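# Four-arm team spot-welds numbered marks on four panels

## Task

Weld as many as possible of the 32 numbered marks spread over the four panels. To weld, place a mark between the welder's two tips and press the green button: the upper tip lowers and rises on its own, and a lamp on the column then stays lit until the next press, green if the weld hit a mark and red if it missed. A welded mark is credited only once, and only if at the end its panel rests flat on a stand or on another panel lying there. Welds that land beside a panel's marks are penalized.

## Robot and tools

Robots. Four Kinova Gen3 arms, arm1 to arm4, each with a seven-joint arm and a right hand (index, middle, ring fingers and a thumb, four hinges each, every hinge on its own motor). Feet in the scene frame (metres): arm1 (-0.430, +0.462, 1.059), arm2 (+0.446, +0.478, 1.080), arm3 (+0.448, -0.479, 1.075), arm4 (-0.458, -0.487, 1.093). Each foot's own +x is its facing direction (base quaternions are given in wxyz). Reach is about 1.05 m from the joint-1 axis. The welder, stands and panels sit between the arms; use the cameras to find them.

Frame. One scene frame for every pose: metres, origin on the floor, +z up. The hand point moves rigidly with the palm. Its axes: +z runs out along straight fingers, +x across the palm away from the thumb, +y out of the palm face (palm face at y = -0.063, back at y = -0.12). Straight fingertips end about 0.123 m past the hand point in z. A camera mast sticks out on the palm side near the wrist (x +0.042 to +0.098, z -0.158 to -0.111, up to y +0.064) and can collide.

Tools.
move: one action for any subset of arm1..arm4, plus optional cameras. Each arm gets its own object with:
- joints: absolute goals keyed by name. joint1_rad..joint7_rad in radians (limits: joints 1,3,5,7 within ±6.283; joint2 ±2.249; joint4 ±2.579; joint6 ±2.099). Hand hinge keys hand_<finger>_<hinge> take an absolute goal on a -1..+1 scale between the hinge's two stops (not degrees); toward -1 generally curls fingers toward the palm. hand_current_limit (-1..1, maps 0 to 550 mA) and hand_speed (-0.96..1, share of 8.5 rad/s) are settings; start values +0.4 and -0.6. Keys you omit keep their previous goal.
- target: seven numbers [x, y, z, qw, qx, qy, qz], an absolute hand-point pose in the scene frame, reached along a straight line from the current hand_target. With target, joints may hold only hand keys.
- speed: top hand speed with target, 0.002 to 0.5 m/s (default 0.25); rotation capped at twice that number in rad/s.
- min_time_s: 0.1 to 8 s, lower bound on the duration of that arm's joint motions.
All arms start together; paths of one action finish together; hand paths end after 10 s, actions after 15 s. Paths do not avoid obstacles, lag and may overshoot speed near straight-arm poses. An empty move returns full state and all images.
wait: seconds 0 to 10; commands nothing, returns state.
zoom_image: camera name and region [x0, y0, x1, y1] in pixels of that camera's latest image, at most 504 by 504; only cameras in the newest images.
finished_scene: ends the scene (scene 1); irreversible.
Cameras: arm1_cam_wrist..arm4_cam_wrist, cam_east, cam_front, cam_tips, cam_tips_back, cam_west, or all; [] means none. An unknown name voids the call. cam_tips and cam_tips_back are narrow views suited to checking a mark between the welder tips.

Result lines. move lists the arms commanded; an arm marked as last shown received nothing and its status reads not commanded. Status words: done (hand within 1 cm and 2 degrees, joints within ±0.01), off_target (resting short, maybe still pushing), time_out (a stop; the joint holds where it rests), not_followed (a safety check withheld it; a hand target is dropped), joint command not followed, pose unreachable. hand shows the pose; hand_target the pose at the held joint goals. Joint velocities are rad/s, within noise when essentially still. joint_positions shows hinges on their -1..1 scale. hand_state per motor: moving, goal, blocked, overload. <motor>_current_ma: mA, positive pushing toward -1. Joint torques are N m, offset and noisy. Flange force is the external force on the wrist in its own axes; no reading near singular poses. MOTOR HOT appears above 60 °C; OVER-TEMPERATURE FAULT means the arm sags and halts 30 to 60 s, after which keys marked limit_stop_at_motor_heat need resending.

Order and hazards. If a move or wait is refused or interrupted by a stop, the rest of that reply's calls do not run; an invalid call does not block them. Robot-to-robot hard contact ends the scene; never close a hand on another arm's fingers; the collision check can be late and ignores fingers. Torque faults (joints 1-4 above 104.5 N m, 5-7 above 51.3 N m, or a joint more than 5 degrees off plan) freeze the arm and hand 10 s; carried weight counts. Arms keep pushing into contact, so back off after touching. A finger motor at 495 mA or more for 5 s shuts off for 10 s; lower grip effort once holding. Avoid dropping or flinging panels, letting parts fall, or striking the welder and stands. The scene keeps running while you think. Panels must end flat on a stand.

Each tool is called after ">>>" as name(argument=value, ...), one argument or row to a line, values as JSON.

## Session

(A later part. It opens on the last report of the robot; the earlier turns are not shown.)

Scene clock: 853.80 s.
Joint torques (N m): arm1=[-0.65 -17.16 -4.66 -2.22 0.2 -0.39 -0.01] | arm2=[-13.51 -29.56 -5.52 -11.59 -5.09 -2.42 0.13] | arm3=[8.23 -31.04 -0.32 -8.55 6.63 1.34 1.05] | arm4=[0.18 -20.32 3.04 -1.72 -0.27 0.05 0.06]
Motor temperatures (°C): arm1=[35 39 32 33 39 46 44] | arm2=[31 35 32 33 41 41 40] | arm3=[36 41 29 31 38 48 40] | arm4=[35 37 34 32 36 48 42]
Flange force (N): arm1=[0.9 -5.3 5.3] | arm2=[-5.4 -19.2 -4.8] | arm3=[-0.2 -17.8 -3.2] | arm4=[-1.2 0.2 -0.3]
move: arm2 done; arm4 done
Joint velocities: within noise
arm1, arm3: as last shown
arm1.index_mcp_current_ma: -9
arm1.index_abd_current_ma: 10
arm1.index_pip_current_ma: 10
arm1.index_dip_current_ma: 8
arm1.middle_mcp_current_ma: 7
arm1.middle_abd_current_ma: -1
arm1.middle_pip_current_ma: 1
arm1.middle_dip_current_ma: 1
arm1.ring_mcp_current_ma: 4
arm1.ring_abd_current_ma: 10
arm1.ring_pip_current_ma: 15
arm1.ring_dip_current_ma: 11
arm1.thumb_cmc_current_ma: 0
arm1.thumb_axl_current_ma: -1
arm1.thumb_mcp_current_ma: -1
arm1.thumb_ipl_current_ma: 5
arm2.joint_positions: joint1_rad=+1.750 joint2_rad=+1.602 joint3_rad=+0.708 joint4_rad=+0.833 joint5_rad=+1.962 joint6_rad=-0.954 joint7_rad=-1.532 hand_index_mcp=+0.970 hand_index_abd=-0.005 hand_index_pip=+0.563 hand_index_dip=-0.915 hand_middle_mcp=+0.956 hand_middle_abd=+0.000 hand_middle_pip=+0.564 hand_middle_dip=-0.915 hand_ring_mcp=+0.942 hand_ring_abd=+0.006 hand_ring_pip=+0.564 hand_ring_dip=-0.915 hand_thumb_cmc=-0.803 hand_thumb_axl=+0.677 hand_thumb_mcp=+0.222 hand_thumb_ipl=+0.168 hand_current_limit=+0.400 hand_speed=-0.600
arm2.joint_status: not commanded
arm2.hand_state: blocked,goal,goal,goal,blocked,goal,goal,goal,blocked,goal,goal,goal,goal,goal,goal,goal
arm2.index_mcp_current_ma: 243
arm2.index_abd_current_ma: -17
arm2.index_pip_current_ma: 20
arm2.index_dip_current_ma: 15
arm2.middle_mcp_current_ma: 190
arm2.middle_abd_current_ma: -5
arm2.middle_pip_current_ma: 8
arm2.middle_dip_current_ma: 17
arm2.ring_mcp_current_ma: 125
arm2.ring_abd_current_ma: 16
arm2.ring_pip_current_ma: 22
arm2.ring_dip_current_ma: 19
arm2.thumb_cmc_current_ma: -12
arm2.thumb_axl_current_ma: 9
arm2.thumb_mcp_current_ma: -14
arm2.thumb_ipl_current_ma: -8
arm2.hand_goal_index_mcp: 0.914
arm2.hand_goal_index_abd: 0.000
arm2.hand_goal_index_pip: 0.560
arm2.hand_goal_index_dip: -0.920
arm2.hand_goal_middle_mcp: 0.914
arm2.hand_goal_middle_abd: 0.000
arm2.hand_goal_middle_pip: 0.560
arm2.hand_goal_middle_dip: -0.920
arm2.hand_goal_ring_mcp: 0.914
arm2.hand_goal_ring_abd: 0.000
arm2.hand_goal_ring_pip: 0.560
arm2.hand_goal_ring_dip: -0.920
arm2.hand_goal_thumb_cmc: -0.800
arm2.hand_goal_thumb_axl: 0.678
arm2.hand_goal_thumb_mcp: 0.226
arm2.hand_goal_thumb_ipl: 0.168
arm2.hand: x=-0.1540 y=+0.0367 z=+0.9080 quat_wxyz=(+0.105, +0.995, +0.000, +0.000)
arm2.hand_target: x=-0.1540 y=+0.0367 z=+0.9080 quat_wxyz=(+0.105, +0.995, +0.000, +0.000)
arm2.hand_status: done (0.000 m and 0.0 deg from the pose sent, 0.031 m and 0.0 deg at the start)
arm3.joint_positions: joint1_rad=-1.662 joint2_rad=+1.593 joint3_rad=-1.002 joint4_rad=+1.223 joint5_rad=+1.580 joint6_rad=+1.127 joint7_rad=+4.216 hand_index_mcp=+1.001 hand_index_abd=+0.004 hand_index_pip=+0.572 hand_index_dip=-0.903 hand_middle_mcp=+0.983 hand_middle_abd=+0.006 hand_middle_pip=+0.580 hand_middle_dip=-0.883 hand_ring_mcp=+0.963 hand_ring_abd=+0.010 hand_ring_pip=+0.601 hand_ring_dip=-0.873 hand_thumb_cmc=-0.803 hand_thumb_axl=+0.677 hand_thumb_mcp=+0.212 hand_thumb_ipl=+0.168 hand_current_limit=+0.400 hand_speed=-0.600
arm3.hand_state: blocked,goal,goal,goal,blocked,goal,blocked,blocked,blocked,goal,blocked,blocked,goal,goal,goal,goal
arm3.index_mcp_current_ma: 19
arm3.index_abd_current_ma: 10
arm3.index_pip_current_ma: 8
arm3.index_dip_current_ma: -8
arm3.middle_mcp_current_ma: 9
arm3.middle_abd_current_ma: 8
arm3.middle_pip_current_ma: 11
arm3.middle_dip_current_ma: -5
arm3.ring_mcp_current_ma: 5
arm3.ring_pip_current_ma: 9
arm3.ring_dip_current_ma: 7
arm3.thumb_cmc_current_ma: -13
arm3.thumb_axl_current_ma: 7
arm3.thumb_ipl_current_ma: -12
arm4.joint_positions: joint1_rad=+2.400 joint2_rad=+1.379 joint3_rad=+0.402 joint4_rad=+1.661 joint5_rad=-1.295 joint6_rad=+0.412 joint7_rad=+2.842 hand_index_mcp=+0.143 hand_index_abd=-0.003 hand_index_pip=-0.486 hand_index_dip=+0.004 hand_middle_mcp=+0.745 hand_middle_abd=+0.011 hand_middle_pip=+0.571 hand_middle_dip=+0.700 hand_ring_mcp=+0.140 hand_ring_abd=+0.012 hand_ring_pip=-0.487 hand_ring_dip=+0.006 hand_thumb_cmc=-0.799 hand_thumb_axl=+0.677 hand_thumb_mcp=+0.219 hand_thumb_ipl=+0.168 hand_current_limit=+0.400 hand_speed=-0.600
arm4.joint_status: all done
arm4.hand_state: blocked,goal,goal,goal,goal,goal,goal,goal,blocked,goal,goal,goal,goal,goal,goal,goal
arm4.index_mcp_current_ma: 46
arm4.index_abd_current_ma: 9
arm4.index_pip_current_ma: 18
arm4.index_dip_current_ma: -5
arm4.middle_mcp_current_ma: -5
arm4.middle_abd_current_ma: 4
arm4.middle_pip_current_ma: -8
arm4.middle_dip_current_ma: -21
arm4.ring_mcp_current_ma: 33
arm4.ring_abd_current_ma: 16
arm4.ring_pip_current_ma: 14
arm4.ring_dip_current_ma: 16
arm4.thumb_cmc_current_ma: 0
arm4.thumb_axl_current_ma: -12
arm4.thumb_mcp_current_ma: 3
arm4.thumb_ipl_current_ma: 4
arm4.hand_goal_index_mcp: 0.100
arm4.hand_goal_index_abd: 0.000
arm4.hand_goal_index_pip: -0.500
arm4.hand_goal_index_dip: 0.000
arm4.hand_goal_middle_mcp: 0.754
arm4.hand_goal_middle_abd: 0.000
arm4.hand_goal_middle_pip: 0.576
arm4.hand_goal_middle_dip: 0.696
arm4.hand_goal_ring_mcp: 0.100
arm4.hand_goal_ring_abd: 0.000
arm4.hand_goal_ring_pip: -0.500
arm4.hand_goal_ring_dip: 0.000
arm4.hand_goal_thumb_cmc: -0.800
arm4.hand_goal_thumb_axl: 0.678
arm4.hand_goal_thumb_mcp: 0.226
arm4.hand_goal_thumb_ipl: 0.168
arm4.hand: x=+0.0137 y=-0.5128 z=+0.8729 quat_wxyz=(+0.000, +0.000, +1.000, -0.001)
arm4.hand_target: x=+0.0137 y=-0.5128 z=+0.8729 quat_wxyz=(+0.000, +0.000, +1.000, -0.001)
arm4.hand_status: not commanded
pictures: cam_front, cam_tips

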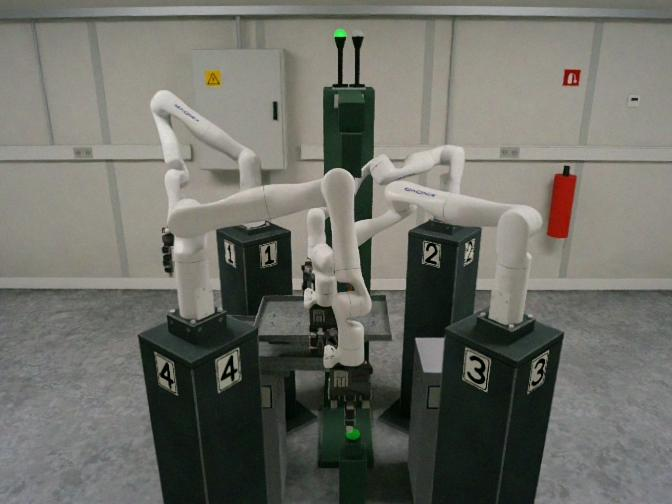

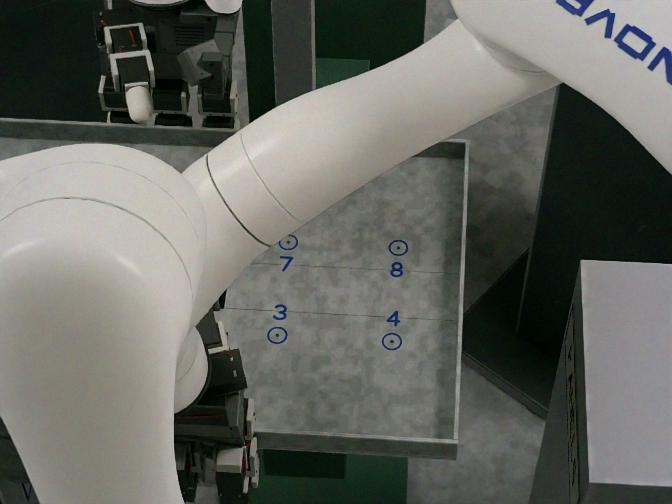

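>>> move(
  arm2={"target": [-0.154, 0.0367, 0.9167, 0.1045, 0.9945, 0, 0], "speed": 0.04},
  arm3={"target": [-0.064, -0.1331, 0.9167, 0, 0, 0.9945, 0.1045], "speed": 0.04},
  arm4={"target": [0.023, -0.503, 0.880, 0, 0, 1, 0], "speed": 0.08},
)

>>> move(
  arm2={"target": [-0.2369, 0.0647, 0.9167, 0.10433, 0.99288, -0.05673, -0.00596], "speed": 0.06},
  arm3={"target": [-0.1667, -0.1142, 0.9167, 0.00596, 0.05673, 0.99288, 0.10433], "speed": 0.06},
  cameras=["cam_tips", "cam_front"],
)

>>> zoom_image(
  camera="cam_tips",
  region=[230, 180, 410, 270],
)

>>> zoom_image(
  camera="cam_tips",
  region=[130, 270, 350, 380],
)

Scene clock: 860.10 s.
Joint torques (N m): arm1=[-0.63 -17.14 -4.7 -2.24 0.16 -0.35 0.01] | arm2=[-12.96 -30.51 -5.08 -11.83 -5.1 -2.43 0] | arm3=[8.11 -31.18 -0.29 -8.45 6.58 1.56 1.08] | arm4=[0.16 -20.38 3.23 -1.99 -0.32 0.13 0.04]
Motor temperatures (°C): arm1=[35 39 32 33 39 46 44] | arm2=[31 36 32 33 41 41 40] | arm3=[36 41 29 31 38 48 40] | arm4=[35 37 34 32 36 48 42]
Flange force (N): arm1=[0.6 -5.2 5.1] | arm2=[-3.4 -19.7 -3.6] | arm3=[-0.3 -17.8 -2.5] | arm4=[-0.2 0.4 -0.4]
move: arm2 done; arm3 done; arm4 done
Joint velocities: within noise
arm1: as last shown
arm1.index_mcp_current_ma: -10
arm1.index_abd_current_ma: 9
arm1.index_pip_current_ma: 5
arm1.index_dip_current_ma: 2
arm1.middle_mcp_current_ma: -3
arm1.middle_abd_current_ma: 2
arm1.middle_pip_current_ma: 6
arm1.middle_dip_current_ma: -6
arm1.ring_mcp_current_ma: 3
arm1.ring_abd_current_ma: 7
arm1.ring_pip_current_ma: 3
arm1.ring_dip_current_ma: 9
arm1.thumb_cmc_current_ma: -6
arm1.thumb_axl_current_ma: 3
arm1.thumb_ipl_current_ma: -4
arm2.joint_positions: joint1_rad=+1.746 joint2_rad=+1.585 joint3_rad=+0.710 joint4_rad=+0.849 joint5_rad=+1.965 joint6_rad=-0.961 joint7_rad=-1.529 hand_index_mcp=+0.971 hand_index_abd=-0.005 hand_index_pip=+0.563 hand_index_dip=-0.915 hand_middle_mcp=+0.957 hand_middle_abd=+0.000 hand_middle_pip=+0.564 hand_middle_dip=-0.915 hand_ring_mcp=+0.944 hand_ring_abd=-0.004 hand_ring_pip=+0.564 hand_ring_dip=-0.915 hand_thumb_cmc=-0.803 hand_thumb_axl=+0.677 hand_thumb_mcp=+0.222 hand_thumb_ipl=+0.168 hand_current_limit=+0.400 hand_speed=-0.600
arm2.joint_status: not commanded
arm2.hand_state: blocked,goal,goal,goal,blocked,goal,goal,goal,blocked,goal,goal,goal,goal,goal,goal,goal
arm2.index_mcp_current_ma: 246
arm2.index_abd_current_ma: -18
arm2.index_pip_current_ma: 20
arm2.index_dip_current_ma: 15
arm2.middle_mcp_current_ma: 200
arm2.middle_abd_current_ma: -6
arm2.middle_pip_current_ma: 14
arm2.middle_dip_current_ma: 14
arm2.ring_mcp_current_ma: 130
arm2.ring_abd_current_ma: -7
arm2.ring_pip_current_ma: 25
arm2.ring_dip_current_ma: 25
arm2.thumb_cmc_current_ma: -10
arm2.thumb_axl_current_ma: 6
arm2.thumb_mcp_current_ma: -10
arm2.thumb_ipl_current_ma: -7
arm2.hand_goal_index_mcp: 0.914
arm2.hand_goal_index_abd: 0.000
arm2.hand_goal_index_pip: 0.560
arm2.hand_goal_index_dip: -0.920
arm2.hand_goal_middle_mcp: 0.914
arm2.hand_goal_middle_abd: 0.000
arm2.hand_goal_middle_pip: 0.560
arm2.hand_goal_middle_dip: -0.920
arm2.hand_goal_ring_mcp: 0.914
arm2.hand_goal_ring_abd: 0.000
arm2.hand_goal_ring_pip: 0.560
arm2.hand_goal_ring_dip: -0.920
arm2.hand_goal_thumb_cmc: -0.800
arm2.hand_goal_thumb_axl: 0.678
arm2.hand_goal_thumb_mcp: 0.226
arm2.hand_goal_thumb_ipl: 0.168
arm2.hand: x=-0.1540 y=+0.0367 z=+0.9167 quat_wxyz=(+0.105, +0.995, +0.000, +0.000)
arm2.hand_target: x=-0.1540 y=+0.0367 z=+0.9167 quat_wxyz=(+0.105, +0.995, +0.000, +0.000)
arm2.hand_status: done (0.000 m and 0.0 deg from the pose sent, 0.009 m and 0.0 deg at the start)
arm3.joint_positions: joint1_rad=-1.658 joint2_rad=+1.578 joint3_rad=-1.008 joint4_rad=+1.235 joint5_rad=+1.572 joint6_rad=+1.137 joint7_rad=+4.216 hand_index_mcp=+1.001 hand_index_abd=-0.002 hand_index_pip=+0.572 hand_index_dip=-0.903 hand_middle_mcp=+0.984 hand_middle_abd=+0.004 hand_middle_pip=+0.580 hand_middle_dip=-0.883 hand_ring_mcp=+0.964 hand_ring_abd=+0.010 hand_ring_pip=+0.601 hand_ring_dip=-0.874 hand_thumb_cmc=-0.803 hand_thumb_axl=+0.677 hand_thumb_mcp=+0.212 hand_thumb_ipl=+0.168 hand_current_limit=+0.400 hand_speed=-0.600
arm3.joint_status: not commanded
arm3.hand_state: blocked,goal,goal,goal,blocked,goal,goal,blocked,blocked,goal,blocked,blocked,goal,goal,goal,goal
arm3.index_mcp_current_ma: 10
arm3.index_abd_current_ma: 3
arm3.index_pip_current_ma: 12
arm3.index_dip_current_ma: -10
arm3.middle_mcp_current_ma: 12
arm3.middle_abd_current_ma: -1
arm3.middle_pip_current_ma: 6
arm3.middle_dip_current_ma: -11
arm3.ring_mcp_current_ma: 5
arm3.ring_abd_current_ma: 1
arm3.ring_pip_current_ma: 6
arm3.ring_dip_current_ma: 5
arm3.thumb_cmc_current_ma: -1
arm3.thumb_axl_current_ma: -2
arm3.thumb_mcp_current_ma: -11
arm3.thumb_ipl_current_ma: -4
arm3.hand_goal_index_mcp: 0.914
arm3.hand_goal_index_abd: 0.000
arm3.hand_goal_index_pip: 0.560
arm3.hand_goal_index_dip: -0.920
arm3.hand_goal_middle_mcp: 0.914
arm3.hand_goal_middle_abd: 0.000
arm3.hand_goal_middle_pip: 0.560
arm3.hand_goal_middle_dip: -0.920
arm3.hand_goal_ring_mcp: 0.914
arm3.hand_goal_ring_abd: 0.000
arm3.hand_goal_ring_pip: 0.560
arm3.hand_goal_ring_dip: -0.920
arm3.hand_goal_thumb_cmc: -0.800
arm3.hand_goal_thumb_axl: 0.678
arm3.hand_goal_thumb_mcp: 0.226
arm3.hand_goal_thumb_ipl: 0.168
arm3.hand: x=-0.0640 y=-0.1331 z=+0.9167 quat_wxyz=(+0.000, +0.000, -0.995, -0.105)
arm3.hand_target: x=-0.0640 y=-0.1331 z=+0.9167 quat_wxyz=(+0.000, +0.000, -0.995, -0.105)
arm3.hand_status: done (0.000 m and 0.0 deg from the pose sent, 0.009 m and 0.0 deg at the start)
arm4.joint_positions: joint1_rad=+2.365 joint2_rad=+1.372 joint3_rad=+0.429 joint4_rad=+1.648 joint5_rad=-1.271 joint6_rad=+0.443 joint7_rad=+2.784 hand_index_mcp=+0.143 hand_index_abd=-0.003 hand_index_pip=-0.486 hand_index_dip=+0.004 hand_middle_mcp=+0.745 hand_middle_abd=+0.011 hand_middle_pip=+0.571 hand_middle_dip=+0.700 hand_ring_mcp=+0.140 hand_ring_abd=+0.012 hand_ring_pip=-0.487 hand_ring_dip=+0.006 hand_thumb_cmc=-0.799 hand_thumb_axl=+0.677 hand_thumb_mcp=+0.219 hand_thumb_ipl=+0.168 hand_current_limit=+0.400 hand_speed=-0.600
arm4.joint_status: not commanded
arm4.hand_state: blocked,goal,goal,goal,goal,goal,goal,goal,blocked,goal,goal,goal,goal,goal,goal,goal
arm4.index_mcp_current_ma: 43
arm4.index_abd_current_ma: 12
arm4.index_pip_current_ma: 0
arm4.index_dip_current_ma: 2
arm4.middle_mcp_current_ma: -12
arm4.middle_abd_current_ma: 7
arm4.middle_pip_current_ma: -8
arm4.middle_dip_current_ma: -2
arm4.ring_mcp_current_ma: 28
arm4.ring_abd_current_ma: 4
arm4.ring_pip_current_ma: 12
arm4.ring_dip_current_ma: 12
arm4.thumb_cmc_current_ma: 5
arm4.thumb_axl_current_ma: 8
arm4.thumb_mcp_current_ma: 7
arm4.thumb_ipl_current_ma: 11
arm4.hand_goal_index_mcp: 0.100
arm4.hand_goal_index_abd: 0.000
arm4.hand_goal_index_pip: -0.500
arm4.hand_goal_index_dip: 0.000
arm4.hand_goal_middle_mcp: 0.754
arm4.hand_goal_middle_abd: 0.000
arm4.hand_goal_middle_pip: 0.576
arm4.hand_goal_middle_dip: 0.696
arm4.hand_goal_ring_mcp: 0.100
arm4.hand_goal_ring_abd: 0.000
arm4.hand_goal_ring_pip: -0.500
arm4.hand_goal_ring_dip: 0.000
arm4.hand_goal_thumb_cmc: -0.800
arm4.hand_goal_thumb_axl: 0.678
arm4.hand_goal_thumb_mcp: 0.226
arm4.hand_goal_thumb_ipl: 0.168
arm4.hand: x=+0.0230 y=-0.5030 z=+0.8800 quat_wxyz=(+0.000, +0.000, +1.000, +0.000)
arm4.hand_target: x=+0.0230 y=-0.5030 z=+0.8800 quat_wxyz=(+0.000, +0.000, +1.000, +0.000)
arm4.hand_status: done (0.000 m and 0.0 deg from the pose sent, 0.015 m and 0.1 deg at the start)
pictures: none

Scene clock: 862.53 s.
Joint torques (N m): arm1=[-0.68 -17.2 -4.65 -2.2 0.16 -0.4 0.01] | arm2=[-13.23 -31.27 -4.93 -12.55 -5.56 -0.46 0.15] | arm3=[10.28 -32.64 4.43 -8.61 6.42 -1.14 0.99] | arm4=[0.23 -20.46 3.25 -1.91 -0.28 0.09 0.09]
Motor temperatures (°C): arm1=[35 39 32 33 39 46 44] | arm2=[31 36 32 33 41 41 40] | arm3=[36 41 29 31 38 48 40] | arm4=[35 37 34 32 36 48 42]
Flange force (N): arm1=[1.1 -5.6 5.6] | arm2=no reading | arm3=no reading | arm4=[-0.9 0.5 -0.2]
move: arm2 done; arm3 done
Joint velocities: within noise
arm1, arm4: as last shown
arm1.index_mcp_current_ma: -6
arm1.index_abd_current_ma: 12
arm1.index_pip_current_ma: 8
arm1.index_dip_current_ma: 4
arm1.middle_mcp_current_ma: 8
arm1.middle_abd_current_ma: -6
arm1.middle_pip_current_ma: -2
arm1.middle_dip_current_ma: -3
arm1.ring_mcp_current_ma: -1
arm1.ring_abd_current_ma: 9
arm1.ring_pip_current_ma: 6
arm1.ring_dip_current_ma: 10
arm1.thumb_cmc_current_ma: -2
arm1.thumb_axl_current_ma: -5
arm1.thumb_mcp_current_ma: -9
arm1.thumb_ipl_current_ma: 0
arm2.joint_positions: joint1_rad=+1.938 joint2_rad=+1.722 joint3_rad=+0.811 joint4_rad=+0.395 joint5_rad=+2.026 joint6_rad=-1.107 joint7_rad=-1.837 hand_index_mcp=+0.972 hand_index_abd=-0.005 hand_index_pip=+0.563 hand_index_dip=-0.915 hand_middle_mcp=+0.960 hand_middle_abd=+0.000 hand_middle_pip=+0.563 hand_middle_dip=-0.915 hand_ring_mcp=+0.948 hand_ring_abd=-0.004 hand_ring_pip=+0.564 hand_ring_dip=-0.915 hand_thumb_cmc=-0.803 hand_thumb_axl=+0.677 hand_thumb_mcp=+0.222 hand_thumb_ipl=+0.168 hand_current_limit=+0.400 hand_speed=-0.600
arm2.joint_status: not commanded
arm2.hand_state: blocked,goal,goal,goal,blocked,goal,goal,goal,blocked,goal,goal,goal,goal,goal,goal,goal
arm2.index_mcp_current_ma: 256
arm2.index_abd_current_ma: -21
arm2.index_pip_current_ma: 21
arm2.index_dip_current_ma: 19
arm2.middle_mcp_current_ma: 213
arm2.middle_abd_current_ma: -3
arm2.middle_pip_current_ma: 8
arm2.middle_dip_current_ma: 16
arm2.ring_mcp_current_ma: 158
arm2.ring_abd_current_ma: -6
arm2.ring_pip_current_ma: 20
arm2.ring_dip_current_ma: 22
arm2.thumb_cmc_current_ma: -7
arm2.thumb_axl_current_ma: 3
arm2.thumb_mcp_current_ma: -9
arm2.thumb_ipl_current_ma: -6
arm2.hand_goal_index_mcp: 0.914
arm2.hand_goal_index_abd: 0.000
arm2.hand_goal_index_pip: 0.560
arm2.hand_goal_index_dip: -0.920
arm2.hand_goal_middle_mcp: 0.914
arm2.hand_goal_middle_abd: 0.000
arm2.hand_goal_middle_pip: 0.560
arm2.hand_goal_middle_dip: -0.920
arm2.hand_goal_ring_mcp: 0.914
arm2.hand_goal_ring_abd: 0.000
arm2.hand_goal_ring_pip: 0.560
arm2.hand_goal_ring_dip: -0.920
arm2.hand_goal_thumb_cmc: -0.800
arm2.hand_goal_thumb_axl: 0.678
arm2.hand_goal_thumb_mcp: 0.226
arm2.hand_goal_thumb_ipl: 0.168
arm2.hand: x=-0.2369 y=+0.0647 z=+0.9167 quat_wxyz=(+0.104, +0.993, -0.057, -0.006)
arm2.hand_target: x=-0.2369 y=+0.0647 z=+0.9167 quat_wxyz=(+0.104, +0.993, -0.057, -0.006)
arm2.hand_status: done (0.000 m and 0.0 deg from the pose sent, 0.088 m and 6.5 deg at the start)
arm3.joint_positions: joint1_rad=-1.950 joint2_rad=+1.713 joint3_rad=-1.097 joint4_rad=+0.465 joint5_rad=+1.412 joint6_rad=+1.266 joint7_rad=+4.582 hand_index_mcp=+1.001 hand_index_abd=-0.002 hand_index_pip=+0.572 hand_index_dip=-0.903 hand_middle_mcp=+0.984 hand_middle_abd=+0.005 hand_middle_pip=+0.580 hand_middle_dip=-0.883 hand_ring_mcp=+0.966 hand_ring_abd=+0.010 hand_ring_pip=+0.600 hand_ring_dip=-0.874 hand_thumb_cmc=-0.803 hand_thumb_axl=+0.677 hand_thumb_mcp=+0.212 hand_thumb_ipl=+0.168 hand_current_limit=+0.400 hand_speed=-0.600
arm3.joint_status: not commanded
arm3.hand_state: blocked,goal,goal,goal,blocked,goal,goal,blocked,blocked,goal,blocked,blocked,goal,goal,goal,goal
arm3.index_mcp_current_ma: 14
arm3.index_abd_current_ma: 15
arm3.index_pip_current_ma: 6
arm3.index_dip_current_ma: -6
arm3.middle_mcp_current_ma: 15
arm3.middle_abd_current_ma: -1
arm3.middle_pip_current_ma: 10
arm3.middle_dip_current_ma: -7
arm3.ring_mcp_current_ma: 8
arm3.ring_abd_current_ma: 6
arm3.ring_pip_current_ma: 8
arm3.ring_dip_current_ma: 4
arm3.thumb_cmc_current_ma: 1
arm3.thumb_axl_current_ma: 0
arm3.thumb_mcp_current_ma: -1
arm3.thumb_ipl_current_ma: -11
arm3.hand_goal_index_mcp: 0.914
arm3.hand_goal_index_abd: 0.000
arm3.hand_goal_index_pip: 0.560
arm3.hand_goal_index_dip: -0.920
arm3.hand_goal_middle_mcp: 0.914
arm3.hand_goal_middle_abd: 0.000
arm3.hand_goal_middle_pip: 0.560
arm3.hand_goal_middle_dip: -0.920
arm3.hand_goal_ring_mcp: 0.914
arm3.hand_goal_ring_abd: 0.000
arm3.hand_goal_ring_pip: 0.560
arm3.hand_goal_ring_dip: -0.920
arm3.hand_goal_thumb_cmc: -0.800
arm3.hand_goal_thumb_axl: 0.678
arm3.hand_goal_thumb_mcp: 0.226
arm3.hand_goal_thumb_ipl: 0.168
arm3.hand: x=-0.1667 y=-0.1142 z=+0.9167 quat_wxyz=(-0.006, -0.057, -0.993, -0.104)
arm3.hand_target: x=-0.1667 y=-0.1142 z=+0.9167 quat_wxyz=(-0.006, -0.057, -0.993, -0.104)
arm3.hand_status: done (0.000 m and 0.0 deg from the pose sent, 0.104 m and 6.5 deg at the start)
arm4.index_mcp_current_ma: 35
arm4.index_abd_current_ma: 11
arm4.index_pip_current_ma: 15
arm4.index_dip_current_ma: 10
arm4.middle_mcp_current_ma: -8
arm4.middle_abd_current_ma: -6
arm4.middle_pip_current_ma: -1
arm4.ring_mcp_current_ma: 44
arm4.ring_abd_current_ma: 27
arm4.ring_pip_current_ma: 0
arm4.ring_dip_current_ma: 2
arm4.thumb_cmc_current_ma: 6
arm4.thumb_axl_current_ma: 2
arm4.thumb_mcp_current_ma: -2
arm4.thumb_ipl_current_ma: -3
pictures: cam_front, cam_tips

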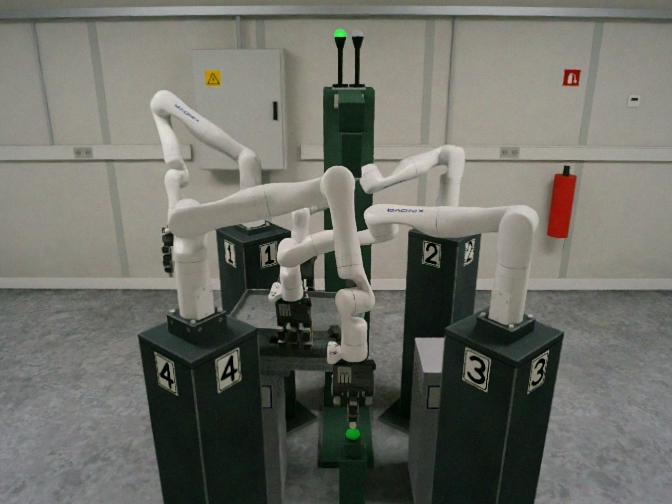

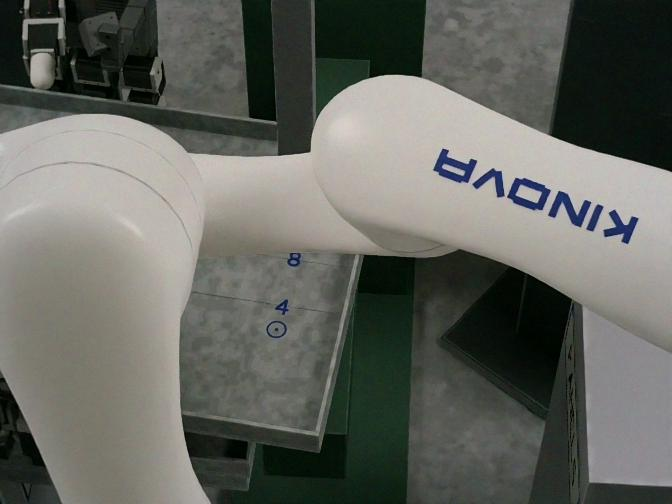

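Scaled by 2.800.

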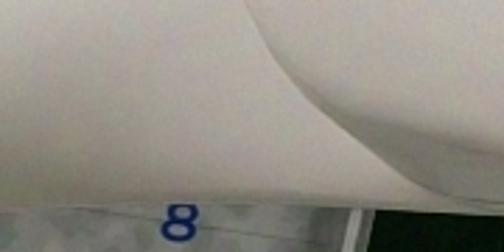

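Scaled by 2.291.

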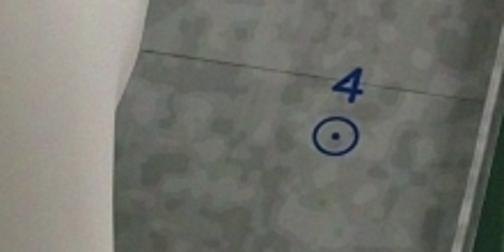

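>>> move(
  arm2={"target": [-0.2351, 0.0656, 0.908, 0.10433, 0.99288, -0.05673, -0.00596], "speed": 0.04},
  arm3={"target": [-0.1649, -0.1133, 0.908, 0.00596, 0.05673, 0.99288, 0.10433], "speed": 0.04},
  arm4={"target": [0.023, -0.503, 0.860, 0, 0, 1, 0], "speed": 0.08},
)

>>> wait(
  seconds=2.5,
  cameras=["cam_front", "cam_tips"],
)

>>> zoom_image(
  camera="cam_front",
  region=[300, 20, 400, 110],
)

>>> zoom_image(
  camera="cam_tips",
  region=[230, 220, 350, 340],
)

Scene clock: 864.53 s.
Joint torques (N m): arm1=[-0.68 -17.11 -4.7 -2.2 0.16 -0.36 0.05] | arm2=[-12.66 -31.17 -4.72 -12.32 -5.35 -0.41 0.15] | arm3=[9.81 -32.5 4.35 -8.43 6.16 -1.18 1.01] | arm4=[0.16 -18.89 2.6 -1.69 -0.31 0.08 0.03]
Motor temperatures (°C): arm1=[35 39 32 33 39 46 44] | arm2=[31 36 32 33 41 41 40] | arm3=[36 41 29 31 38 48 40] | arm4=[35 37 34 32 36 48 42]
Flange force (N): arm1=[0.7 -5.3 5.1] | arm2=no reading | arm3=no reading | arm4=[-0.8 0.2 -4.0]
move: arm2 done; arm3 done; arm4 done
Joint velocities: within noise
arm1: as last shown
arm1.index_mcp_current_ma: -11
arm1.index_abd_current_ma: 15
arm1.index_pip_current_ma: 12
arm1.index_dip_current_ma: -3
arm1.middle_mcp_current_ma: 5
arm1.middle_abd_current_ma: -1
arm1.middle_pip_current_ma: 3
arm1.middle_dip_current_ma: 0
arm1.ring_mcp_current_ma: 1
arm1.ring_pip_current_ma: 14
arm1.ring_dip_current_ma: 8
arm1.thumb_cmc_current_ma: 2
arm1.thumb_axl_current_ma: 0
arm1.thumb_mcp_current_ma: 5
arm1.thumb_ipl_current_ma: -5
arm2.joint_positions: joint1_rad=+1.939 joint2_rad=+1.735 joint3_rad=+0.809 joint4_rad=+0.393 joint5_rad=+2.023 joint6_rad=-1.096 joint7_rad=-1.834 hand_index_mcp=+0.972 hand_index_abd=-0.005 hand_index_pip=+0.563 hand_index_dip=-0.915 hand_middle_mcp=+0.960 hand_middle_abd=+0.000 hand_middle_pip=+0.563 hand_middle_dip=-0.915 hand_ring_mcp=+0.948 hand_ring_abd=-0.003 hand_ring_pip=+0.564 hand_ring_dip=-0.915 hand_thumb_cmc=-0.803 hand_thumb_axl=+0.677 hand_thumb_mcp=+0.222 hand_thumb_ipl=+0.168 hand_current_limit=+0.400 hand_speed=-0.600
arm2.joint_status: not commanded
arm2.hand_state: blocked,goal,goal,goal,blocked,goal,goal,goal,blocked,goal,goal,goal,goal,goal,goal,goal
arm2.index_mcp_current_ma: 259
arm2.index_abd_current_ma: -15
arm2.index_pip_current_ma: 23
arm2.index_dip_current_ma: 14
arm2.middle_mcp_current_ma: 211
arm2.middle_abd_current_ma: -6
arm2.middle_pip_current_ma: 3
arm2.middle_dip_current_ma: 12
arm2.ring_mcp_current_ma: 152
arm2.ring_abd_current_ma: -5
arm2.ring_pip_current_ma: 26
arm2.ring_dip_current_ma: 21
arm2.thumb_cmc_current_ma: -10
arm2.thumb_axl_current_ma: 8
arm2.thumb_mcp_current_ma: -10
arm2.thumb_ipl_current_ma: -5
arm2.hand_goal_index_mcp: 0.914
arm2.hand_goal_index_abd: 0.000
arm2.hand_goal_index_pip: 0.560
arm2.hand_goal_index_dip: -0.920
arm2.hand_goal_middle_mcp: 0.914
arm2.hand_goal_middle_abd: 0.000
arm2.hand_goal_middle_pip: 0.560
arm2.hand_goal_middle_dip: -0.920
arm2.hand_goal_ring_mcp: 0.914
arm2.hand_goal_ring_abd: 0.000
arm2.hand_goal_ring_pip: 0.560
arm2.hand_goal_ring_dip: -0.920
arm2.hand_goal_thumb_cmc: -0.800
arm2.hand_goal_thumb_axl: 0.678
arm2.hand_goal_thumb_mcp: 0.226
arm2.hand_goal_thumb_ipl: 0.168
arm2.hand: x=-0.2351 y=+0.0656 z=+0.9080 quat_wxyz=(+0.104, +0.993, -0.057, -0.006)
arm2.hand_target: x=-0.2351 y=+0.0656 z=+0.9080 quat_wxyz=(+0.104, +0.993, -0.057, -0.006)
arm2.hand_status: done (0.000 m and 0.0 deg from the pose sent, 0.009 m and 0.0 deg at the start)
arm3.joint_positions: joint1_rad=-1.951 joint2_rad=+1.727 joint3_rad=-1.095 joint4_rad=+0.457 joint5_rad=+1.414 joint6_rad=+1.255 joint7_rad=+4.585 hand_index_mcp=+1.001 hand_index_abd=-0.002 hand_index_pip=+0.572 hand_index_dip=-0.903 hand_middle_mcp=+0.984 hand_middle_abd=+0.005 hand_middle_pip=+0.580 hand_middle_dip=-0.883 hand_ring_mcp=+0.966 hand_ring_abd=+0.010 hand_ring_pip=+0.600 hand_ring_dip=-0.874 hand_thumb_cmc=-0.803 hand_thumb_axl=+0.677 hand_thumb_mcp=+0.212 hand_thumb_ipl=+0.168 hand_current_limit=+0.400 hand_speed=-0.600
arm3.joint_status: not commanded
arm3.hand_state: blocked,goal,goal,goal,blocked,goal,goal,blocked,blocked,goal,blocked,blocked,goal,goal,goal,goal
arm3.index_mcp_current_ma: 16
arm3.index_abd_current_ma: 7
arm3.index_pip_current_ma: 15
arm3.index_dip_current_ma: -10
arm3.middle_mcp_current_ma: 12
arm3.middle_abd_current_ma: 4
arm3.middle_pip_current_ma: 7
arm3.middle_dip_current_ma: -7
arm3.ring_mcp_current_ma: 5
arm3.ring_abd_current_ma: 7
arm3.ring_pip_current_ma: 5
arm3.ring_dip_current_ma: -2
arm3.thumb_cmc_current_ma: 5
arm3.thumb_axl_current_ma: -2
arm3.thumb_mcp_current_ma: 4
arm3.thumb_ipl_current_ma: 1
arm3.hand_goal_index_mcp: 0.914
arm3.hand_goal_index_abd: 0.000
arm3.hand_goal_index_pip: 0.560
arm3.hand_goal_index_dip: -0.920
arm3.hand_goal_middle_mcp: 0.914
arm3.hand_goal_middle_abd: 0.000
arm3.hand_goal_middle_pip: 0.560
arm3.hand_goal_middle_dip: -0.920
arm3.hand_goal_ring_mcp: 0.914
arm3.hand_goal_ring_abd: 0.000
arm3.hand_goal_ring_pip: 0.560
arm3.hand_goal_ring_dip: -0.920
arm3.hand_goal_thumb_cmc: -0.800
arm3.hand_goal_thumb_axl: 0.678
arm3.hand_goal_thumb_mcp: 0.226
arm3.hand_goal_thumb_ipl: 0.168
arm3.hand: x=-0.1649 y=-0.1133 z=+0.9080 quat_wxyz=(-0.006, -0.057, -0.993, -0.104)
arm3.hand_target: x=-0.1649 y=-0.1133 z=+0.9080 quat_wxyz=(-0.006, -0.057, -0.993, -0.104)
arm3.hand_status: done (0.000 m and 0.0 deg from the pose sent, 0.009 m and 0.0 deg at the start)
arm4.joint_positions: joint1_rad=+2.377 joint2_rad=+1.414 joint3_rad=+0.408 joint4_rad=+1.617 joint5_rad=-1.290 joint6_rad=+0.423 joint7_rad=+2.798 hand_index_mcp=+0.143 hand_index_abd=-0.003 hand_index_pip=-0.486 hand_index_dip=+0.004 hand_middle_mcp=+0.745 hand_middle_abd=+0.004 hand_middle_pip=+0.571 hand_middle_dip=+0.700 hand_ring_mcp=+0.140 hand_ring_abd=+0.012 hand_ring_pip=-0.487 hand_ring_dip=+0.006 hand_thumb_cmc=-0.799 hand_thumb_axl=+0.677 hand_thumb_mcp=+0.219 hand_thumb_ipl=+0.168 hand_current_limit=+0.400 hand_speed=-0.600
arm4.joint_status: not commanded
arm4.hand_state: blocked,goal,goal,goal,goal,goal,goal,goal,blocked,goal,goal,goal,goal,goal,goal,goal
arm4.index_mcp_current_ma: 34
arm4.index_abd_current_ma: 4
arm4.index_pip_current_ma: 11
arm4.index_dip_current_ma: 18
arm4.middle_mcp_current_ma: 1
arm4.middle_abd_current_ma: 9
arm4.middle_pip_current_ma: -13
arm4.middle_dip_current_ma: -3
arm4.ring_mcp_current_ma: 31
arm4.ring_abd_current_ma: 3
arm4.ring_pip_current_ma: -6
arm4.ring_dip_current_ma: 16
arm4.thumb_cmc_current_ma: -1
arm4.thumb_axl_current_ma: 28
arm4.thumb_mcp_current_ma: -2
arm4.thumb_ipl_current_ma: 8
arm4.hand_goal_index_mcp: 0.100
arm4.hand_goal_index_abd: 0.000
arm4.hand_goal_index_pip: -0.500
arm4.hand_goal_index_dip: 0.000
arm4.hand_goal_middle_mcp: 0.754
arm4.hand_goal_middle_abd: 0.000
arm4.hand_goal_middle_pip: 0.576
arm4.hand_goal_middle_dip: 0.696
arm4.hand_goal_ring_mcp: 0.100
arm4.hand_goal_ring_abd: 0.000
arm4.hand_goal_ring_pip: -0.500
arm4.hand_goal_ring_dip: 0.000
arm4.hand_goal_thumb_cmc: -0.800
arm4.hand_goal_thumb_axl: 0.678
arm4.hand_goal_thumb_mcp: 0.226
arm4.hand_goal_thumb_ipl: 0.168
arm4.hand: x=+0.0230 y=-0.5030 z=+0.8600 quat_wxyz=(+0.000, +0.000, +1.000, +0.000)
arm4.hand_target: x=+0.0230 y=-0.5030 z=+0.8600 quat_wxyz=(+0.000, +0.000, +1.000, +0.000)
arm4.hand_status: done (0.000 m and 0.0 deg from the pose sent, 0.020 m and 0.0 deg at the start)
pictures: none

Scene clock: 867.03 s.
Joint torques (N m): arm1=[-0.64 -17.14 -4.69 -2.21 0.19 -0.41 0.05] | arm2=[-11.94 -31.11 -4.53 -12.14 -5.2 -0.1 -0.04] | arm3=[9.86 -31.97 4.28 -8.24 6.02 -1.01 0.87] | arm4=[0.17 -18.85 2.55 -1.74 -0.28 0.05 0.11]
Motor temperatures (°C): arm1=[35 39 32 33 39 46 44] | arm2=[31 36 32 33 41 41 40] | arm3=[36 41 29 31 38 48 40] | arm4=[35 37 34 32 36 48 42]
Flange force (N): arm1=[0.9 -5.2 5.3] | arm2=no reading | arm3=no reading | arm4=[-1.1 0.4 -4.2]
Joint velocities: within noise
arm1.joint_positions: joint1_rad=+0.420 joint2_rad=+0.918 joint3_rad=-0.573 joint4_rad=+2.248 joint5_rad=+2.162 joint6_rad=+0.227 joint7_rad=+5.096 hand_index_mcp=+0.912 hand_index_abd=-0.008 hand_index_pip=+0.936 hand_index_dip=+0.709 hand_middle_mcp=+0.913 hand_middle_abd=-0.008 hand_middle_pip=+0.930 hand_middle_dip=+0.708 hand_ring_mcp=+0.914 hand_ring_abd=+0.005 hand_ring_pip=+0.923 hand_ring_dip=+0.699 hand_thumb_cmc=-0.800 hand_thumb_axl=+0.677 hand_thumb_mcp=+0.212 hand_thumb_ipl=+0.168 hand_current_limit=+0.400 hand_speed=-0.600
arm1.joint_status: not commanded
arm1.hand_state: goal,goal,goal,goal,goal,goal,goal,goal,goal,goal,blocked,goal,goal,goal,goal,goal
arm1.index_mcp_current_ma: -6
arm1.index_abd_current_ma: 4
arm1.index_pip_current_ma: 6
arm1.index_dip_current_ma: 4
arm1.middle_mcp_current_ma: 0
arm1.middle_abd_current_ma: 5
arm1.middle_pip_current_ma: -8
arm1.middle_dip_current_ma: 0
arm1.ring_mcp_current_ma: 5
arm1.ring_abd_current_ma: 14
arm1.ring_pip_current_ma: 9
arm1.ring_dip_current_ma: 3
arm1.thumb_cmc_current_ma: -5
arm1.thumb_axl_current_ma: -1
arm1.thumb_mcp_current_ma: 5
arm1.thumb_ipl_current_ma: -12
arm1.hand_goal_index_mcp: 0.914
arm1.hand_goal_index_abd: 0.000
arm1.hand_goal_index_pip: 0.950
arm1.hand_goal_index_dip: 0.696
arm1.hand_goal_middle_mcp: 0.914
arm1.hand_goal_middle_abd: 0.000
arm1.hand_goal_middle_pip: 0.950
arm1.hand_goal_middle_dip: 0.696
arm1.hand_goal_ring_mcp: 0.914
arm1.hand_goal_ring_abd: 0.000
arm1.hand_goal_ring_pip: 0.950
arm1.hand_goal_ring_dip: 0.696
arm1.hand_goal_thumb_cmc: -0.800
arm1.hand_goal_thumb_axl: 0.678
arm1.hand_goal_thumb_mcp: 0.226
arm1.hand_goal_thumb_ipl: 0.168
arm1.hand: x=-0.7200 y=+0.1000 z=+1.0500 quat_wxyz=(-0.156, -0.988, +0.000, +0.000)
arm1.hand_target: x=-0.7200 y=+0.1000 z=+1.0500 quat_wxyz=(-0.156, -0.988, +0.000, +0.000)
arm1.hand_status: not commanded
arm2.joint_positions: joint1_rad=+1.939 joint2_rad=+1.735 joint3_rad=+0.809 joint4_rad=+0.393 joint5_rad=+2.023 joint6_rad=-1.096 joint7_rad=-1.834 hand_index_mcp=+0.972 hand_index_abd=-0.001 hand_index_pip=+0.564 hand_index_dip=-0.915 hand_middle_mcp=+0.960 hand_middle_abd=+0.000 hand_middle_pip=+0.564 hand_middle_dip=-0.915 hand_ring_mcp=+0.948 hand_ring_abd=-0.003 hand_ring_pip=+0.564 hand_ring_dip=-0.915 hand_thumb_cmc=-0.803 hand_thumb_axl=+0.677 hand_thumb_mcp=+0.222 hand_thumb_ipl=+0.168 hand_current_limit=+0.400 hand_speed=-0.600
arm2.joint_status: not commanded
arm2.hand_state: blocked,goal,goal,goal,blocked,goal,goal,goal,blocked,goal,goal,goal,goal,goal,goal,goal
arm2.index_mcp_current_ma: 253
arm2.index_abd_current_ma: -7
arm2.index_pip_current_ma: 29
arm2.index_dip_current_ma: 21
arm2.middle_mcp_current_ma: 216
arm2.middle_abd_current_ma: 0
arm2.middle_pip_current_ma: 6
arm2.middle_dip_current_ma: 19
arm2.ring_mcp_current_ma: 151
arm2.ring_abd_current_ma: -3
arm2.ring_pip_current_ma: 23
arm2.ring_dip_current_ma: 22
arm2.thumb_cmc_current_ma: -10
arm2.thumb_axl_current_ma: 10
arm2.thumb_mcp_current_ma: -13
arm2.thumb_ipl_current_ma: -2
arm2.hand_goal_index_mcp: 0.914
arm2.hand_goal_index_abd: 0.000
arm2.hand_goal_index_pip: 0.560
arm2.hand_goal_index_dip: -0.920
arm2.hand_goal_middle_mcp: 0.914
arm2.hand_goal_middle_abd: 0.000
arm2.hand_goal_middle_pip: 0.560
arm2.hand_goal_middle_dip: -0.920
arm2.hand_goal_ring_mcp: 0.914
arm2.hand_goal_ring_abd: 0.000
arm2.hand_goal_ring_pip: 0.560
arm2.hand_goal_ring_dip: -0.920
arm2.hand_goal_thumb_cmc: -0.800
arm2.hand_goal_thumb_axl: 0.678
arm2.hand_goal_thumb_mcp: 0.226
arm2.hand_goal_thumb_ipl: 0.168
arm2.hand: x=-0.2351 y=+0.0656 z=+0.9080 quat_wxyz=(+0.104, +0.993, -0.057, -0.006)
arm2.hand_target: x=-0.2351 y=+0.0656 z=+0.9080 quat_wxyz=(+0.104, +0.993, -0.057, -0.006)
arm2.hand_status: done (0.000 m and 0.0 deg from the pose sent, 0.009 m and 0.0 deg at the start)
arm3.joint_positions: joint1_rad=-1.951 joint2_rad=+1.727 joint3_rad=-1.095 joint4_rad=+0.457 joint5_rad=+1.414 joint6_rad=+1.255 joint7_rad=+4.585 hand_index_mcp=+1.001 hand_index_abd=+0.006 hand_index_pip=+0.573 hand_index_dip=-0.902 hand_middle_mcp=+0.985 hand_middle_abd=+0.009 hand_middle_pip=+0.579 hand_middle_dip=-0.885 hand_ring_mcp=+0.967 hand_ring_abd=+0.010 hand_ring_pip=+0.597 hand_ring_dip=-0.877 hand_thumb_cmc=-0.803 hand_thumb_axl=+0.677 hand_thumb_mcp=+0.212 hand_thumb_ipl=+0.168 hand_current_limit=+0.400 hand_speed=-0.600
arm3.joint_status: not commanded
arm3.hand_state: blocked,goal,goal,goal,blocked,goal,goal,blocked,blocked,goal,blocked,blocked,goal,goal,goal,goal
arm3.index_mcp_current_ma: 15
arm3.index_abd_current_ma: 7
arm3.index_pip_current_ma: 15
arm3.index_dip_current_ma: -14
arm3.middle_mcp_current_ma: 10
arm3.middle_abd_current_ma: 9
arm3.middle_pip_current_ma: 14
arm3.middle_dip_current_ma: -4
arm3.ring_mcp_current_ma: 3
arm3.ring_abd_current_ma: 1
arm3.ring_pip_current_ma: 7
arm3.ring_dip_current_ma: -1
arm3.thumb_cmc_current_ma: 1
arm3.thumb_axl_current_ma: -3
arm3.thumb_mcp_current_ma: 0
arm3.thumb_ipl_current_ma: -8
arm3.hand_goal_index_mcp: 0.914
arm3.hand_goal_index_abd: 0.000
arm3.hand_goal_index_pip: 0.560
arm3.hand_goal_index_dip: -0.920
arm3.hand_goal_middle_mcp: 0.914
arm3.hand_goal_middle_abd: 0.000
arm3.hand_goal_middle_pip: 0.560
arm3.hand_goal_middle_dip: -0.920
arm3.hand_goal_ring_mcp: 0.914
arm3.hand_goal_ring_abd: 0.000
arm3.hand_goal_ring_pip: 0.560
arm3.hand_goal_ring_dip: -0.920
arm3.hand_goal_thumb_cmc: -0.800
arm3.hand_goal_thumb_axl: 0.678
arm3.hand_goal_thumb_mcp: 0.226
arm3.hand_goal_thumb_ipl: 0.168
arm3.hand: x=-0.1649 y=-0.1133 z=+0.9080 quat_wxyz=(-0.006, -0.057, -0.993, -0.104)
arm3.hand_target: x=-0.1649 y=-0.1133 z=+0.9080 quat_wxyz=(-0.006, -0.057, -0.993, -0.104)
arm3.hand_status: done (0.000 m and 0.0 deg from the pose sent, 0.009 m and 0.0 deg at the start)
arm4.joint_positions: joint1_rad=+2.377 joint2_rad=+1.414 joint3_rad=+0.408 joint4_rad=+1.617 joint5_rad=-1.290 joint6_rad=+0.423 joint7_rad=+2.798 hand_index_mcp=+0.143 hand_index_abd=-0.003 hand_index_pip=-0.486 hand_index_dip=+0.004 hand_middle_mcp=+0.745 hand_middle_abd=+0.004 hand_middle_pip=+0.571 hand_middle_dip=+0.700 hand_ring_mcp=+0.140 hand_ring_abd=+0.012 hand_ring_pip=-0.487 hand_ring_dip=+0.006 hand_thumb_cmc=-0.799 hand_thumb_axl=+0.677 hand_thumb_mcp=+0.219 hand_thumb_ipl=+0.168 hand_current_limit=+0.400 hand_speed=-0.600
arm4.joint_status: not commanded
arm4.hand_state: blocked,goal,goal,goal,goal,goal,goal,goal,blocked,goal,goal,goal,goal,goal,goal,goal
arm4.index_mcp_current_ma: 30
arm4.index_abd_current_ma: 8
arm4.index_pip_current_ma: 16
arm4.index_dip_current_ma: 15
arm4.middle_mcp_current_ma: -9
arm4.middle_abd_current_ma: -16
arm4.middle_pip_current_ma: 12
arm4.middle_dip_current_ma: -6
arm4.ring_mcp_current_ma: 42
arm4.ring_abd_current_ma: 4
arm4.ring_pip_current_ma: 7
arm4.ring_dip_current_ma: 17
arm4.thumb_cmc_current_ma: 14
arm4.thumb_axl_current_ma: -14
arm4.thumb_mcp_current_ma: 3
arm4.thumb_ipl_current_ma: -13
arm4.hand_goal_index_mcp: 0.100
arm4.hand_goal_index_abd: 0.000
arm4.hand_goal_index_pip: -0.500
arm4.hand_goal_index_dip: 0.000
arm4.hand_goal_middle_mcp: 0.754
arm4.hand_goal_middle_abd: 0.000
arm4.hand_goal_middle_pip: 0.576
arm4.hand_goal_middle_dip: 0.696
arm4.hand_goal_ring_mcp: 0.100
arm4.hand_goal_ring_abd: 0.000
arm4.hand_goal_ring_pip: -0.500
arm4.hand_goal_ring_dip: 0.000
arm4.hand_goal_thumb_cmc: -0.800
arm4.hand_goal_thumb_axl: 0.678
arm4.hand_goal_thumb_mcp: 0.226
arm4.hand_goal_thumb_ipl: 0.168
arm4.hand: x=+0.0230 y=-0.5030 z=+0.8600 quat_wxyz=(+0.000, +0.000, +1.000, +0.000)
arm4.hand_target: x=+0.0230 y=-0.5030 z=+0.8600 quat_wxyz=(+0.000, +0.000, +1.000, +0.000)
arm4.hand_status: done (0.000 m and 0.0 deg from the pose sent, 0.020 m and 0.0 deg at the start)
wait: 2.50 s; at rest by 0.63 s

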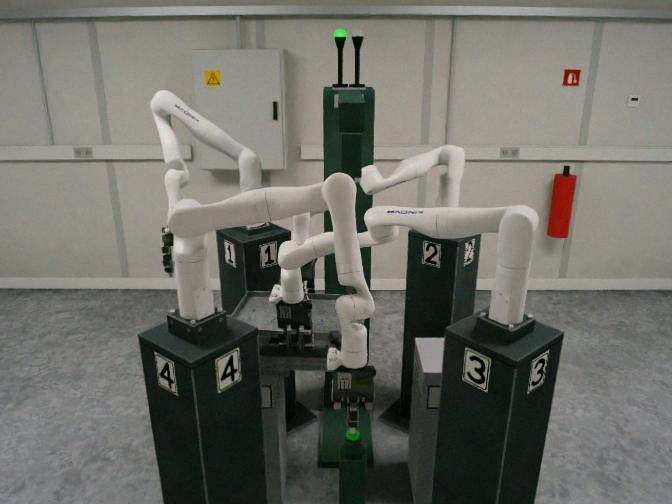

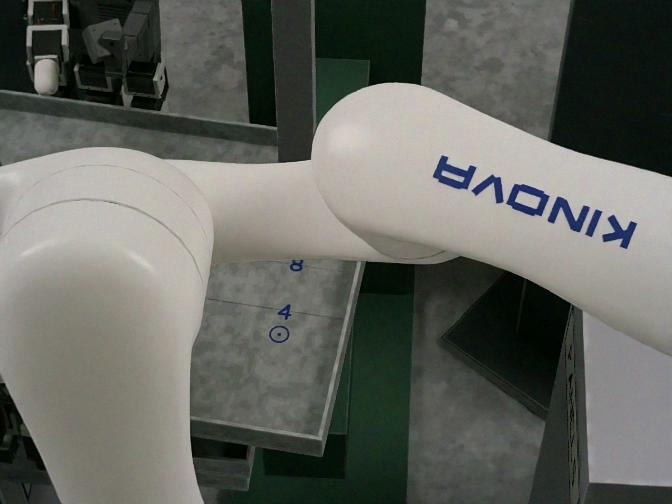

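Scaled by 5.040.

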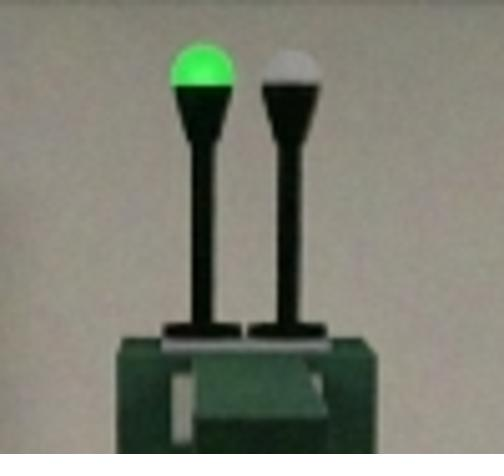

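Scaled by 4.200.

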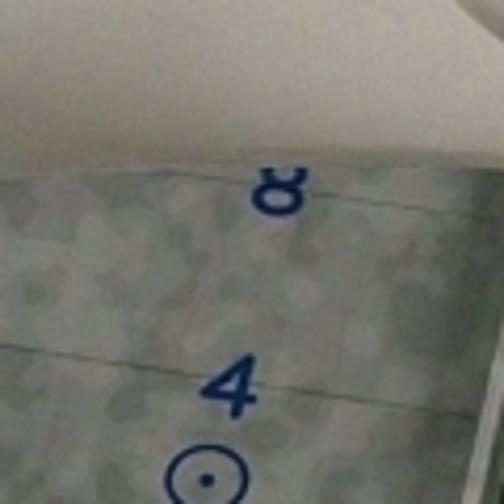

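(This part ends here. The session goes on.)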